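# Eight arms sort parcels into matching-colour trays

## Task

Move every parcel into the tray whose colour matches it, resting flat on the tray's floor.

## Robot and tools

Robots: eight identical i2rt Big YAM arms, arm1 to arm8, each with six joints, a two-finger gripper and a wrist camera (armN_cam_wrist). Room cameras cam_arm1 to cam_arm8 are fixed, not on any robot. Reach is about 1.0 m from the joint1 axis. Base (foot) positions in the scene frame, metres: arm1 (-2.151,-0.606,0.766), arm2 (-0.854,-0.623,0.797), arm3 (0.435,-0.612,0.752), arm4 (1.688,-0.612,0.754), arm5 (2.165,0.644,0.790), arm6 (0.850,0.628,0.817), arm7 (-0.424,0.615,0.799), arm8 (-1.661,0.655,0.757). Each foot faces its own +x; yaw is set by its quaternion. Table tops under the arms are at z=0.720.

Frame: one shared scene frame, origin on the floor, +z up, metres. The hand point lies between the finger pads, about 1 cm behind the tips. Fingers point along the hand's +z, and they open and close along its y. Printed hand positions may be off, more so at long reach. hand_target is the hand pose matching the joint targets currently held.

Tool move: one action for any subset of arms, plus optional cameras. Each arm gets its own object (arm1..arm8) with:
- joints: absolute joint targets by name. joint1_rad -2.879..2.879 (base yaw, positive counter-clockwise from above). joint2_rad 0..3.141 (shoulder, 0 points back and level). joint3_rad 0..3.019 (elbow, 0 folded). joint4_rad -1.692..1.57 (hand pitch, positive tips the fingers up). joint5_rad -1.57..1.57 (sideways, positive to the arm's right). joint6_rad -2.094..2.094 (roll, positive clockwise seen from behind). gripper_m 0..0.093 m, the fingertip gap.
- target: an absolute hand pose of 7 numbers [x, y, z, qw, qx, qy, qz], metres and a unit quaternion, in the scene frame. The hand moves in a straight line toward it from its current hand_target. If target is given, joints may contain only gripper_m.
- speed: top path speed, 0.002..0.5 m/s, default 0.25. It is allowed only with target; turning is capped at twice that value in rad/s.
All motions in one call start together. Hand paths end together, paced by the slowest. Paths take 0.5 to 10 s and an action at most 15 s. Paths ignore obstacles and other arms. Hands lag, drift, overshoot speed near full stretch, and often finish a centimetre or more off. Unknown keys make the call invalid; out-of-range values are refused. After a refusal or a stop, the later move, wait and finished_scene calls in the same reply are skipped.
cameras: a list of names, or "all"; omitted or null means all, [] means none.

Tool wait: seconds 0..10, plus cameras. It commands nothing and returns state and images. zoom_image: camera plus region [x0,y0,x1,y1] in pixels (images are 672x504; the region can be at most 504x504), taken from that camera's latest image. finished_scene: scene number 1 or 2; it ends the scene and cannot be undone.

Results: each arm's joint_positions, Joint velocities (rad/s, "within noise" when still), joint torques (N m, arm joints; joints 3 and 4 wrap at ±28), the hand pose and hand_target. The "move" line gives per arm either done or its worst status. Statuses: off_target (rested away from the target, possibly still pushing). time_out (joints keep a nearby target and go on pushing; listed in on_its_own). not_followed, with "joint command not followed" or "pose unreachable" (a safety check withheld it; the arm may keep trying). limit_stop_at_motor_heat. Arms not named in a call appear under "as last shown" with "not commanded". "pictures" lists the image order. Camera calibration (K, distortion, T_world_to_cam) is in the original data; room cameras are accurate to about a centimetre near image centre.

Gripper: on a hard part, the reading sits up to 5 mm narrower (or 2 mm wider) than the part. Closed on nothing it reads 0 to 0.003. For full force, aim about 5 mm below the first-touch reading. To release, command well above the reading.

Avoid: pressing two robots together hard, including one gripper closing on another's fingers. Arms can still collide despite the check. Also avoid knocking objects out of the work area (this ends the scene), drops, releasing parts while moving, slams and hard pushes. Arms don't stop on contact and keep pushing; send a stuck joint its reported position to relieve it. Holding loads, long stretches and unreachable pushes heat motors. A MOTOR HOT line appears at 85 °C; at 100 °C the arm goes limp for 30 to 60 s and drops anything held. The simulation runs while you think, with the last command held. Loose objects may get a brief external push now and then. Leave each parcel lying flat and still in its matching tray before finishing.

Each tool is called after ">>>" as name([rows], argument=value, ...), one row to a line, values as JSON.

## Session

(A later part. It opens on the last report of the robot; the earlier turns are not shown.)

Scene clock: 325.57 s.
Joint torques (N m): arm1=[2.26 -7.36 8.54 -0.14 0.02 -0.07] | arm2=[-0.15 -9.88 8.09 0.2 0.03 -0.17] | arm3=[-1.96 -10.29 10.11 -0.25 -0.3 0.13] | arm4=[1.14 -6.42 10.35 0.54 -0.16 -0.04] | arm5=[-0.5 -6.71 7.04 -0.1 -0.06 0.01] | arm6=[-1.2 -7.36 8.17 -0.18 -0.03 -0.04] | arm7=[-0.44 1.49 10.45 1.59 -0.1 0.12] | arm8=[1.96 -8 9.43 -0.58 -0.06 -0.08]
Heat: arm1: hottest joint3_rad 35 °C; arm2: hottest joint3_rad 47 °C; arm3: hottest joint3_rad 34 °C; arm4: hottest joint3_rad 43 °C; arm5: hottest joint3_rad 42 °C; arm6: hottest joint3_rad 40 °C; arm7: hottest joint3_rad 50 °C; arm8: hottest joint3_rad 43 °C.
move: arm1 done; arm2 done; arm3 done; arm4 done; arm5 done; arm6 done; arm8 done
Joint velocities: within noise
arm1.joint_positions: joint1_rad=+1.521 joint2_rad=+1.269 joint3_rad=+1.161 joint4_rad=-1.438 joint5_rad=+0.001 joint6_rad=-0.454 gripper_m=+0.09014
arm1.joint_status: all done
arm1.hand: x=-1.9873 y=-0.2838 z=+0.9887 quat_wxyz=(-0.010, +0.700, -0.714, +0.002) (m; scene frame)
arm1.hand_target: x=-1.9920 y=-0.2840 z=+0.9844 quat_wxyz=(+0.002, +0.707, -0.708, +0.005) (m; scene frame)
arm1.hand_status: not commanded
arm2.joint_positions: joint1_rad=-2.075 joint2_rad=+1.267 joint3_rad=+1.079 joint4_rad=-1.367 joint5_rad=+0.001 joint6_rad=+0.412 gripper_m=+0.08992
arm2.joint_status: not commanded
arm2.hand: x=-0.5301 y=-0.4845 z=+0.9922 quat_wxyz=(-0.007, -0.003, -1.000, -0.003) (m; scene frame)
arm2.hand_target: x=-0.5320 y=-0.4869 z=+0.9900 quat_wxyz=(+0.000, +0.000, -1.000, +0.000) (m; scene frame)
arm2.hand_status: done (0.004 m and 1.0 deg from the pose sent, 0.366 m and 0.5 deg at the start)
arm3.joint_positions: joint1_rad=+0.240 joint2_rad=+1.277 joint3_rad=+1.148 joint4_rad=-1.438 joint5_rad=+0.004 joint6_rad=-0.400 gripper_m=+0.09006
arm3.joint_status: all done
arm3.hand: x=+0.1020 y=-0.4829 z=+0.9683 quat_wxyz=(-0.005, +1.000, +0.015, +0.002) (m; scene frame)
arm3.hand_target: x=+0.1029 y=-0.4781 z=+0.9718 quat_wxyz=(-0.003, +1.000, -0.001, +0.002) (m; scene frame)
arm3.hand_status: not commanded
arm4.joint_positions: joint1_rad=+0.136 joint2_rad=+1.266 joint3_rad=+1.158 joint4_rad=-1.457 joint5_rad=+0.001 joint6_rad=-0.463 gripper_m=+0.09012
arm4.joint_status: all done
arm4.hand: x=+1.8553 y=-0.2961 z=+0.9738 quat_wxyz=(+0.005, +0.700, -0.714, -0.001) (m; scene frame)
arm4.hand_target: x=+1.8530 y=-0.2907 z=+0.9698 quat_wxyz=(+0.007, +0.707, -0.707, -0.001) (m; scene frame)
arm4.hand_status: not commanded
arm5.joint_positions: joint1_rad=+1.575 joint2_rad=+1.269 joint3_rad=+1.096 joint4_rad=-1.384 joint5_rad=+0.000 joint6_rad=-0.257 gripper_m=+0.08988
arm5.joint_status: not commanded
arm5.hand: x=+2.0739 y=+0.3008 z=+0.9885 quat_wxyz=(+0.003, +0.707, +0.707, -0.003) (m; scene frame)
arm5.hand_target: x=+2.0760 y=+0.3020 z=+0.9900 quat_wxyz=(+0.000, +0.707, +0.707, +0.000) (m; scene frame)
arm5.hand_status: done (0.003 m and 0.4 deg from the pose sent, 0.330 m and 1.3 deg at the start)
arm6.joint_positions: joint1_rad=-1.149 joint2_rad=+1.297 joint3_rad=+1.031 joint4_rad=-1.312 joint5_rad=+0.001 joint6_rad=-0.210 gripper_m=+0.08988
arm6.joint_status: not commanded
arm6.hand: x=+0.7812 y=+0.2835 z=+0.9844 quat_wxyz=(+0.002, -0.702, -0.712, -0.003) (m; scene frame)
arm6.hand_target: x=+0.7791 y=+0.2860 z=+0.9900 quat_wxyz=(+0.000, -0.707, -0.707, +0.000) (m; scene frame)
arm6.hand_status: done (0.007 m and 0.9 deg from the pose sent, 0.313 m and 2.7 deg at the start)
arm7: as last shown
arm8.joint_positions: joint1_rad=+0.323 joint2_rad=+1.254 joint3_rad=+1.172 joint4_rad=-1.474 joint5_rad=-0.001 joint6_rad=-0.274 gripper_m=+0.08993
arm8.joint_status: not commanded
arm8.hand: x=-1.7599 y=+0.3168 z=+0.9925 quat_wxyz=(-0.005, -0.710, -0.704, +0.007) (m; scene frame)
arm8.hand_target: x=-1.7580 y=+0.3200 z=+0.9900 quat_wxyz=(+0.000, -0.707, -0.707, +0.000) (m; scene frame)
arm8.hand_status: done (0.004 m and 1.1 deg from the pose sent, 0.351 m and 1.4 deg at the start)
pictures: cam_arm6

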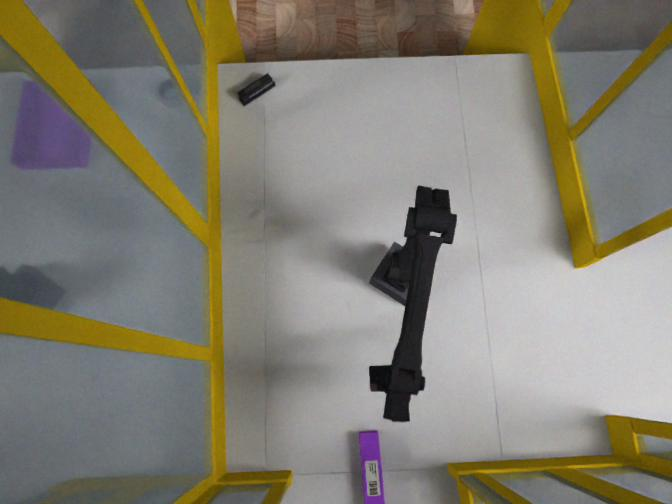

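>>> move(arm1={"target":[-1.847,0.005,0.84,0,-0.7071,0.7071,0],"speed":0.3}, arm4={"target":[2.0,0.01,0.84,0,-0.7071,0.7071,0],"speed":0.3}, arm3={"target":[-0.22,-0.342,0.84,0,1,0,0],"speed":0.3}, cameras=["arm1_cam_wrist","arm3_cam_wrist","arm4_cam_wrist"])

Scene clock: 332.90 s.
Joint torques (N m): arm1=[1.73 -19.25 12.16 -0.27 -0.07 -0.07] | arm2=[-0.15 -9.88 8.08 0.21 0.03 -0.17] | arm3=[-2.02 -24.35 14.13 -0.34 -0.31 0.04] | arm4=[1.44 -17.49 14.54 -0.35 -0.02 0.05] | arm5=[-0.32 -6.89 6.98 -0.05 -0.1 -0.01] | arm6=[-1.2 -7.3 8.2 -0.14 -0.03 -0.03] | arm7=[-0.32 1.61 10.45 1.55 -0.08 0.12] | arm8=[2.14 -8.06 9.5 -0.5 -0.08 -0.08]
Heat: arm1: hottest joint3_rad 36 °C; arm2: hottest joint3_rad 45 °C; arm3: hottest joint3_rad 34 °C; arm4: hottest joint3_rad 44 °C; arm5: hottest joint3_rad 41 °C; arm6: hottest joint3_rad 40 °C; arm7: hottest joint3_rad 50 °C; arm8: hottest joint3_rad 43 °C.
move: arm1 off_target; arm3 off_target; arm4 off_target
Joint velocities: within noise
arm1.joint_positions: joint1_rad=+1.521 joint2_rad=+2.191 joint3_rad=+1.988 joint4_rad=-1.373 joint5_rad=-0.005 joint6_rad=-0.456 gripper_m=+0.09014
arm1.joint_status: not commanded
arm1.hand: x=-1.8464 y=-0.0089 z=+0.8372 quat_wxyz=(+0.005, +0.701, -0.713, +0.003) (m; scene frame)
arm1.hand_target: x=-1.8474 y=+0.0045 z=+0.8401 quat_wxyz=(-0.001, +0.707, -0.707, +0.000) (m; scene frame)
arm1.hand_status: off_target (0.014 m and 1.2 deg from the pose sent, 0.354 m and 1.6 deg at the start)
arm2, arm5, arm6, arm7, arm8: as last shown
arm3.joint_positions: joint1_rad=+0.233 joint2_rad=+2.289 joint3_rad=+2.167 joint4_rad=-1.475 joint5_rad=-0.003 joint6_rad=-0.400 gripper_m=+0.09006
arm3.joint_status: not commanded
arm3.hand: x=-0.2108 y=-0.3564 z=+0.8277 quat_wxyz=(+0.004, +1.000, +0.011, +0.015) (m; scene frame)
arm3.hand_target: x=-0.2190 y=-0.3423 z=+0.8401 quat_wxyz=(+0.000, +1.000, +0.000, -0.001) (m; scene frame)
arm3.hand_status: off_target (0.021 m and 2.2 deg from the pose sent, 0.374 m and 1.8 deg at the start)
arm4.joint_positions: joint1_rad=+0.142 joint2_rad=+2.207 joint3_rad=+2.074 joint4_rad=-1.431 joint5_rad=+0.004 joint6_rad=-0.463 gripper_m=+0.09012
arm4.joint_status: not commanded
arm4.hand: x=+2.0024 y=-0.0054 z=+0.8422 quat_wxyz=(+0.004, +0.702, -0.712, +0.000) (m; scene frame)
arm4.hand_target: x=+1.9995 y=+0.0094 z=+0.8400 quat_wxyz=(-0.001, +0.707, -0.707, +0.000) (m; scene frame)
arm4.hand_status: off_target (0.016 m and 0.9 deg from the pose sent, 0.364 m and 1.3 deg at the start)
arm5.hand_target: x=+2.0760 y=+0.3019 z=+0.9900 quat_wxyz=(+0.000, +0.707, +0.707, +0.000) (m; scene frame)
arm6.hand_target: x=+0.7791 y=+0.2859 z=+0.9900 quat_wxyz=(+0.000, -0.707, -0.707, +0.000) (m; scene frame)
pictures: arm1_cam_wrist, arm3_cam_wrist, arm4_cam_wrist
camera_calibration:
arm1_cam_wrist: T_world_to_cam=[[0.999428, -0.0330108, -0.00733661, 1.85227], [-0.0224928, -0.810935, 0.584704, -0.533569], [-0.0252511, -0.584204, -0.811214, 0.754006], [0, 0, 0, 1]] pos_world=[-1.84417, 0.0689486, 0.937229]
arm3_cam_wrist: T_world_to_cam=[[-0.0174544, 0.999846, 0.00171467, 0.350059], [0.795363, 0.0128454, 0.605998, -0.323487], [0.605883, 0.0119411, -0.795464, 0.914456], [0, 0, 0, 1]] pos_world=[-0.290653, -0.35677, 0.922849]
arm4_cam_wrist: T_world_to_cam=[[0.99998, 0.0000599154, 0.00629078, -2.01022], [-0.00363649, -0.810467, 0.585774, -0.485715], [0.00513357, -0.585785, -0.81045, 0.793929], [0, 0, 0, 1]] pos_world=[2.00434, 0.0715361, 0.940605]

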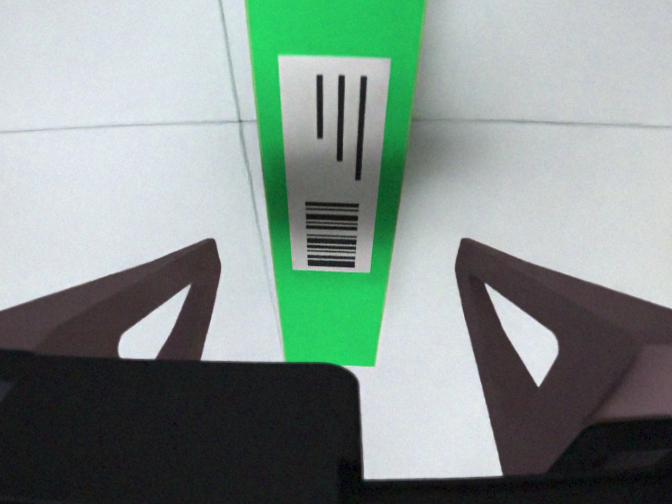

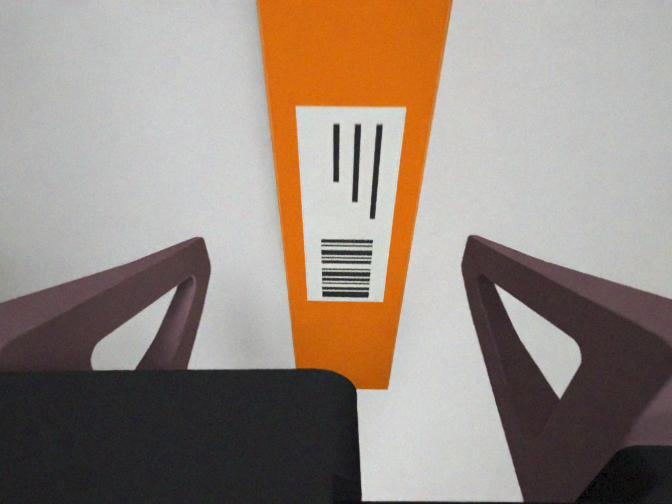

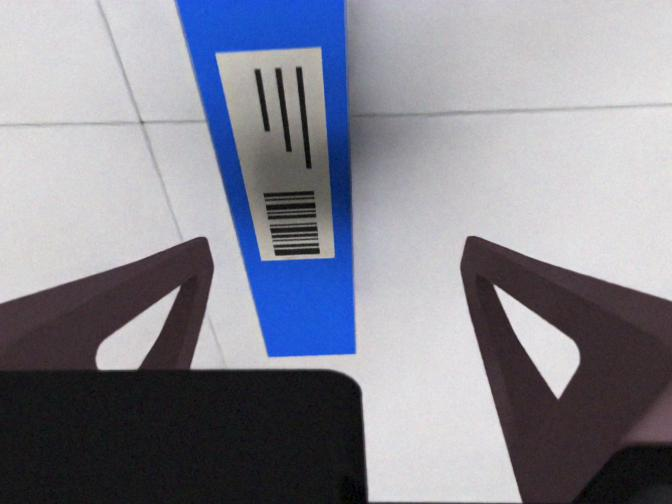

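>>> move(arm1={"target":[-1.85,-0.014,0.80,0,-0.6947,0.7193,0],"speed":0.2}, arm4={"target":[1.978,0.003,0.80,0,-0.7296,0.6839,0],"speed":0.2}, arm3={"target":[-0.19,-0.336,0.805,0,1,0,0],"speed":0.2}, cameras=["arm1_cam_wrist","arm3_cam_wrist","arm4_cam_wrist"])

Scene clock: 367.80 s.
Joint torques (N m): arm1=[1.2 -20.66 7.69 0.69 -0.05 0.07] | arm2=[-0.15 -9.88 8.09 0.21 0.03 -0.17] | arm3=[-1.26 -28.4 8.72 0.55 -0.28 -0.22] | arm4=[1.26 -18.96 9.61 0.72 -0.05 -0.08] | arm5=[-0.03 -6.71 6.97 -0.18 -0.07 0.02] | arm6=[-1.14 -7.36 8.21 -0.16 -0.03 -0.04] | arm7=[-0.32 1.67 10.48 1.59 -0.11 0.12] | arm8=[2.26 -7.88 9.55 -0.53 -0.07 -0.09]
Heat: arm1: hottest joint3_rad 38 °C; arm2: hottest joint3_rad 42 °C; arm3: hottest joint3_rad 35 °C; arm4: hottest joint3_rad 52 °C; arm5: hottest joint3_rad 39 °C; arm6: hottest joint3_rad 39 °C; arm7: hottest joint3_rad 50 °C; arm8: hottest joint3_rad 42 °C.
move: arm1 done; arm3 off_target; arm4 done
Joint velocities: within noise
arm1.joint_positions: joint1_rad=+1.521 joint2_rad=+2.187 joint3_rad=+1.898 joint4_rad=-1.274 joint5_rad=-0.005 joint6_rad=-0.446 gripper_m=+0.09014
arm1.joint_status: not commanded
arm1.hand: x=-1.8490 y=-0.0145 z=+0.8064 quat_wxyz=(+0.000, +0.697, -0.717, +0.001) (m; scene frame)
arm1.hand_target: x=-1.8500 y=-0.0140 z=+0.8001 quat_wxyz=(+0.000, +0.695, -0.719, +0.000) (m; scene frame)
arm1.hand_status: done (0.007 m and 0.4 deg from the pose sent, 0.038 m and 1.2 deg at the start)
arm2, arm5, arm6, arm8: as last shown
arm3.joint_positions: joint1_rad=+0.205 joint2_rad=+2.284 joint3_rad=+2.015 joint4_rad=-1.358 joint5_rad=-0.003 joint6_rad=-0.401 gripper_m=+0.09006
arm3.joint_status: not commanded
arm3.hand: x=-0.1855 y=-0.3457 z=+0.7750 quat_wxyz=(+0.010, +1.000, -0.002, +0.028) (m; scene frame)
arm3.hand_target: x=-0.1894 y=-0.3362 z=+0.8047 quat_wxyz=(+0.000, +1.000, +0.000, +0.000) (m; scene frame)
arm3.hand_status: off_target (0.032 m and 3.4 deg from the pose sent, 0.037 m and 2.2 deg at the start)
arm4.joint_positions: joint1_rad=+0.171 joint2_rad=+2.207 joint3_rad=+1.984 joint4_rad=-1.331 joint5_rad=+0.005 joint6_rad=-0.494 gripper_m=+0.09012
arm4.joint_status: not commanded
arm4.hand: x=+1.9829 y=-0.0002 z=+0.8085 quat_wxyz=(-0.001, +0.723, -0.690, -0.001) (m; scene frame)
arm4.hand_target: x=+1.9778 y=+0.0029 z=+0.8000 quat_wxyz=(+0.000, +0.730, -0.684, +0.000) (m; scene frame)
arm4.hand_status: done (0.010 m and 1.1 deg from the pose sent, 0.049 m and 4.5 deg at the start)
arm6.hand: x=+0.7812 y=+0.2836 z=+0.9844 quat_wxyz=(+0.003, -0.702, -0.712, -0.003) (m; scene frame)
arm7.joint_positions: joint1_rad=-0.316 joint2_rad=+0.535 joint3_rad=+1.368 joint4_rad=-1.177 joint5_rad=-0.073 joint6_rad=-0.126 gripper_m=+0.09396
arm7.joint_status: not commanded
arm7.hand: x=-0.2873 y=+0.4416 z=+1.3804 quat_wxyz=(-0.508, -0.311, -0.757, +0.270) (m; scene frame)
arm7.hand_target: x=-0.2897 y=+0.4449 z=+1.3917 quat_wxyz=(-0.517, -0.307, -0.750, +0.275) (m; scene frame)
arm7.hand_status: not commanded
pictures: arm1_cam_wrist, arm3_cam_wrist, arm4_cam_wrist
camera_calibration:
arm1_cam_wrist: T_world_to_cam=[[0.999049, -0.0435516, -0.00194442, 1.8492], [-0.0345008, -0.81712, 0.575434, -0.535012], [-0.0266499, -0.57482, -0.817846, 0.728472], [0, 0, 0, 1]] pos_world=[-1.84649, 0.062107, 0.907238]
arm3_cam_wrist: T_world_to_cam=[[0.00961369, 0.99991, -0.00936002, 0.353623], [0.779075, -0.00162187, 0.626928, -0.336098], [0.626857, -0.0133193, -0.779021, 0.8394], [0, 0, 0, 1]] pos_world=[-0.267737, -0.342956, 0.867929]
arm4_cam_wrist: T_world_to_cam=[[0.998099, 0.0605327, 0.0115483, -1.99102], [0.042718, -0.814691, 0.578319, -0.547719], [0.0444155, -0.576727, -0.815729, 0.696263], [0, 0, 0, 1]] pos_world=[1.97971, 0.0758529, 0.907711]

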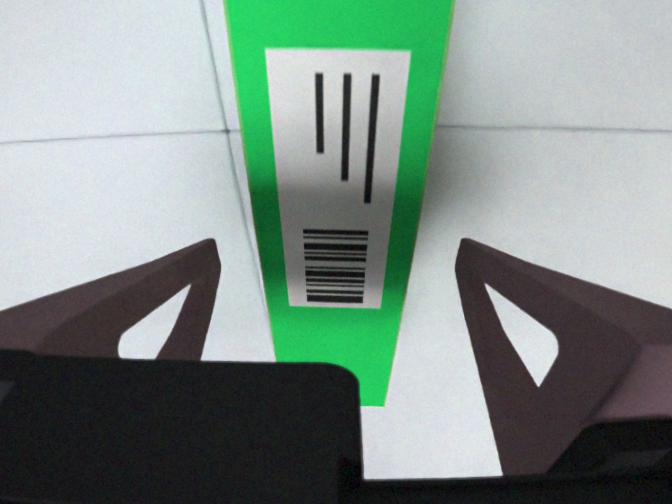

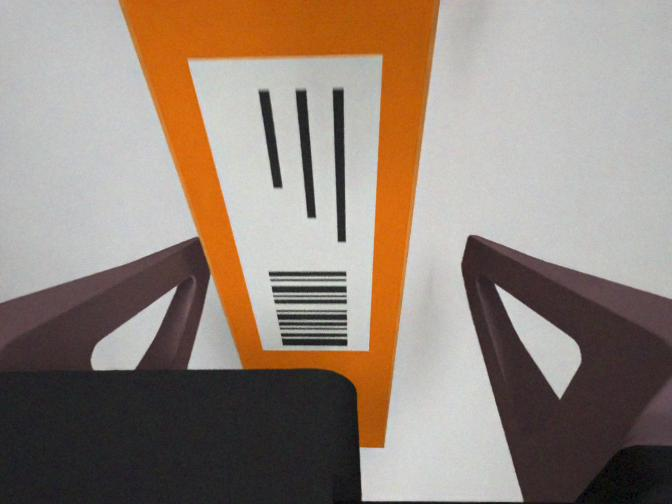

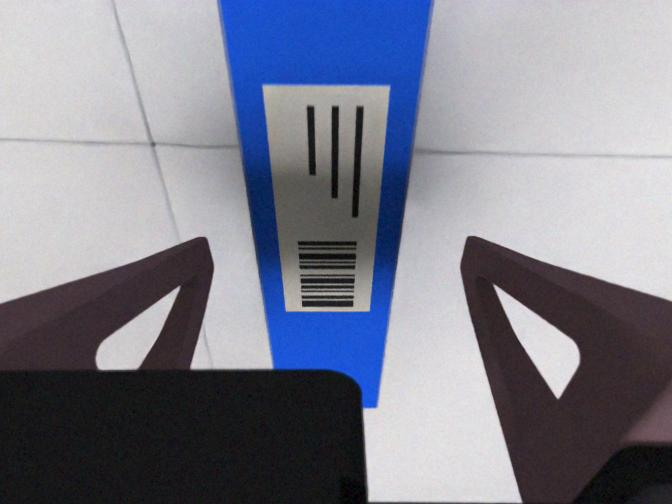

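>>> move(arm1={"target":[-1.85,-0.022,0.743,0,-0.6947,0.7193,0],"speed":0.15}, arm4={"target":[1.973,-0.006,0.743,0,-0.7296,0.6839,0],"speed":0.15}, arm3={"target":[-0.193,-0.345,0.775,0,1,0,0],"speed":0.15}, cameras=["arm3_cam_wrist"])

>>> move(arm1={"joints":{"gripper_m":0.052}}, arm4={"joints":{"gripper_m":0.052}}, cameras=["arm1_cam_wrist","arm4_cam_wrist"])

Scene clock: 377.80 s.
Joint torques (N m): arm1=[0.91 -18.37 7.34 0.84 -0.04 0.03] | arm2=[-0.15 -9.88 8.09 0.21 0.03 -0.17] | arm3=[-0.56 -26.58 8.62 0.44 -0.3 -0.06] | arm4=[1.03 -17.32 9.13 0.81 -0.04 -0.03] | arm5=[-0.32 -7.18 7.08 -0.17 -0.06 0.02] | arm6=[-1.14 -7.41 8.2 -0.16 -0.02 -0.04] | arm7=[-0.38 1.55 10.43 1.58 -0.08 0.12] | arm8=[2.2 -8 9.54 -0.54 -0.05 -0.11]
Heat: arm1: hottest joint3_rad 38 °C; arm2: hottest joint3_rad 41 °C; arm3: hottest joint2_rad 35 °C; arm4: hottest joint3_rad 51 °C; arm5: hottest joint3_rad 39 °C; arm6: hottest joint3_rad 39 °C; arm7: hottest joint3_rad 50 °C; arm8: hottest joint3_rad 41 °C.
move: arm1 off_target; arm3 off_target; arm4 off_target
Joint velocities: within noise
arm1.joint_positions: joint1_rad=+1.521 joint2_rad=+2.212 joint3_rad=+1.809 joint4_rad=-1.145 joint5_rad=-0.005 joint6_rad=-0.445 gripper_m=+0.09014
arm1.joint_status: not commanded
arm1.hand: x=-1.8509 y=-0.0190 z=+0.7588 quat_wxyz=(-0.008, +0.697, -0.717, -0.001) (m; scene frame)
arm1.hand_target: x=-1.8502 y=-0.0223 z=+0.7432 quat_wxyz=(+0.000, +0.695, -0.719, +0.000) (m; scene frame)
arm1.hand_status: off_target (0.016 m and 1.0 deg from the pose sent, 0.064 m and 0.4 deg at the start)
arm2, arm5, arm6, arm7, arm8: as last shown
arm3.joint_positions: joint1_rad=+0.205 joint2_rad=+2.284 joint3_rad=+1.975 joint4_rad=-1.295 joint5_rad=-0.003 joint6_rad=-0.401 gripper_m=+0.09006
arm3.joint_status: not commanded
arm3.hand: x=-0.1864 y=-0.3452 z=+0.7603 quat_wxyz=(+0.005, +1.000, -0.002, +0.018) (m; scene frame)
arm3.hand_target: x=-0.1928 y=-0.3450 z=+0.7749 quat_wxyz=(+0.000, +1.000, +0.000, +0.000) (m; scene frame)
arm3.hand_status: off_target (0.016 m and 2.1 deg from the pose sent, 0.007 m and 3.4 deg at the start)
arm4.joint_positions: joint1_rad=+0.171 joint2_rad=+2.210 joint3_rad=+1.871 joint4_rad=-1.193 joint5_rad=+0.005 joint6_rad=-0.495 gripper_m=+0.09012
arm4.joint_status: not commanded
arm4.hand: x=+1.9798 y=-0.0061 z=+0.7651 quat_wxyz=(-0.011, +0.723, -0.690, -0.005) (m; scene frame)
arm4.hand_target: x=+1.9727 y=-0.0065 z=+0.7434 quat_wxyz=(+0.000, +0.730, -0.684, +0.000) (m; scene frame)
arm4.hand_status: off_target (0.023 m and 1.7 deg from the pose sent, 0.067 m and 1.1 deg at the start)
arm6.hand: x=+0.7812 y=+0.2835 z=+0.9844 quat_wxyz=(+0.002, -0.702, -0.712, -0.003) (m; scene frame)
pictures: arm3_cam_wrist
camera_calibration:
arm3_cam_wrist: T_world_to_cam=[[0.00935324, 0.999956, -0.000499723, 0.34616], [0.792093, -0.00710393, 0.61036, -0.312975], [0.610329, -0.00610467, -0.792124, 0.83793], [0, 0, 0, 1]] pos_world=[-0.266745, -0.343253, 0.854945]

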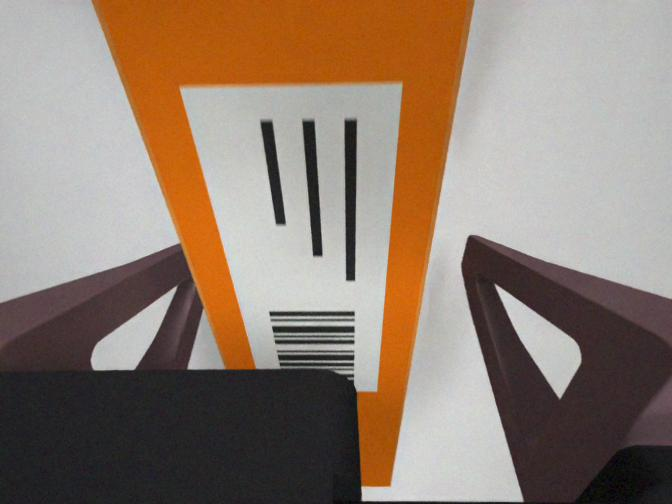

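Scene clock: 378.40 s.
Joint torques (N m): arm1=[0.62 -18.84 7.38 0.72 -0.05 0.02] | arm2=[-0.15 -9.88 8.09 0.21 0.03 -0.16] | arm3=[-0.56 -26.58 8.64 0.54 -0.31 -0.08] | arm4=[0.97 -17.26 9.14 0.77 -0.05 -0.03] | arm5=[-0.26 -6.95 6.93 0.03 -0.08 0.05] | arm6=[-1.2 -7.3 8.17 -0.13 -0.03 -0.03] | arm7=[-0.32 1.49 10.45 1.61 -0.09 0.13] | arm8=[2.08 -8.18 9.47 -0.54 -0.08 -0.1]
Heat: arm1: hottest joint3_rad 38 °C; arm2: hottest joint3_rad 41 °C; arm3: hottest joint2_rad 35 °C; arm4: hottest joint3_rad 51 °C; arm5: hottest joint3_rad 39 °C; arm6: hottest joint3_rad 39 °C; arm7: hottest joint3_rad 50 °C; arm8: hottest joint3_rad 41 °C.
move: arm1 off_target; arm4 off_target
Joint velocities: within noise
arm1.joint_positions: joint1_rad=+1.521 joint2_rad=+2.212 joint3_rad=+1.809 joint4_rad=-1.145 joint5_rad=-0.005 joint6_rad=-0.445 gripper_m=+0.05941
arm1.joint_status: gripper_m off_target (ended at +0.05944, target +0.05200)
arm1.hand: x=-1.8510 y=-0.0189 z=+0.7588 quat_wxyz=(-0.007, +0.697, -0.717, -0.001) (m; scene frame)
arm1.hand_target: x=-1.8503 y=-0.0223 z=+0.7432 quat_wxyz=(+0.000, +0.695, -0.719, +0.000) (m; scene frame)
arm1.hand_status: not commanded
arm2, arm3, arm5, arm6, arm7, arm8: as last shown
arm3.hand_target: x=-0.1928 y=-0.3450 z=+0.7750 quat_wxyz=(+0.000, +1.000, +0.000, +0.000) (m; scene frame)
arm4.joint_positions: joint1_rad=+0.171 joint2_rad=+2.210 joint3_rad=+1.871 joint4_rad=-1.193 joint5_rad=+0.005 joint6_rad=-0.495 gripper_m=+0.05960
arm4.joint_status: gripper_m off_target (ended at +0.05963, target +0.05200)
arm4.hand: x=+1.9798 y=-0.0061 z=+0.7651 quat_wxyz=(-0.012, +0.723, -0.690, -0.005) (m; scene frame)
arm4.hand_target: x=+1.9728 y=-0.0065 z=+0.7434 quat_wxyz=(+0.000, +0.730, -0.684, +0.000) (m; scene frame)
arm4.hand_status: not commanded
arm6.hand: x=+0.7812 y=+0.2836 z=+0.9844 quat_wxyz=(+0.003, -0.702, -0.712, -0.003) (m; scene frame)
pictures: arm1_cam_wrist, arm4_cam_wrist
camera_calibration:
arm1_cam_wrist: T_world_to_cam=[[0.999033, -0.0438179, 0.0035116, 1.84676], [-0.0381617, -0.824872, 0.56403, -0.509503], [-0.021818, -0.563619, -0.825747, 0.7021], [0, 0, 0, 1]] pos_world=[-1.8491, 0.056364, 0.860646]
arm4_cam_wrist: T_world_to_cam=[[0.99792, 0.0604298, 0.0224355, -1.99512], [0.0373535, -0.825777, 0.562758, -0.504822], [0.0525341, -0.56075, -0.826317, 0.649715], [0, 0, 0, 1]] pos_world=[1.97569, 0.0680216, 0.865725]

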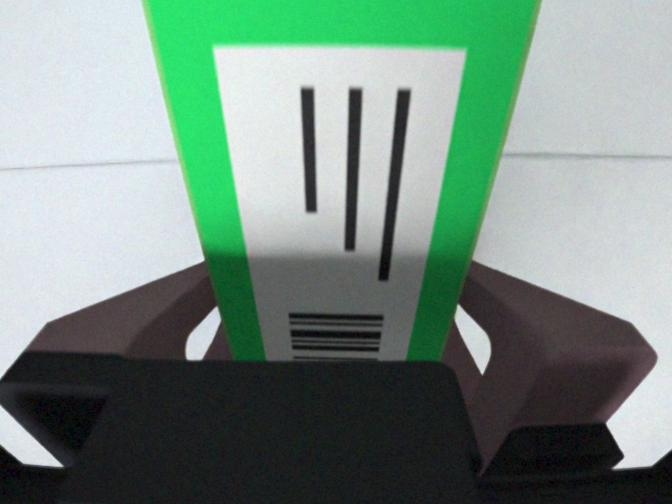

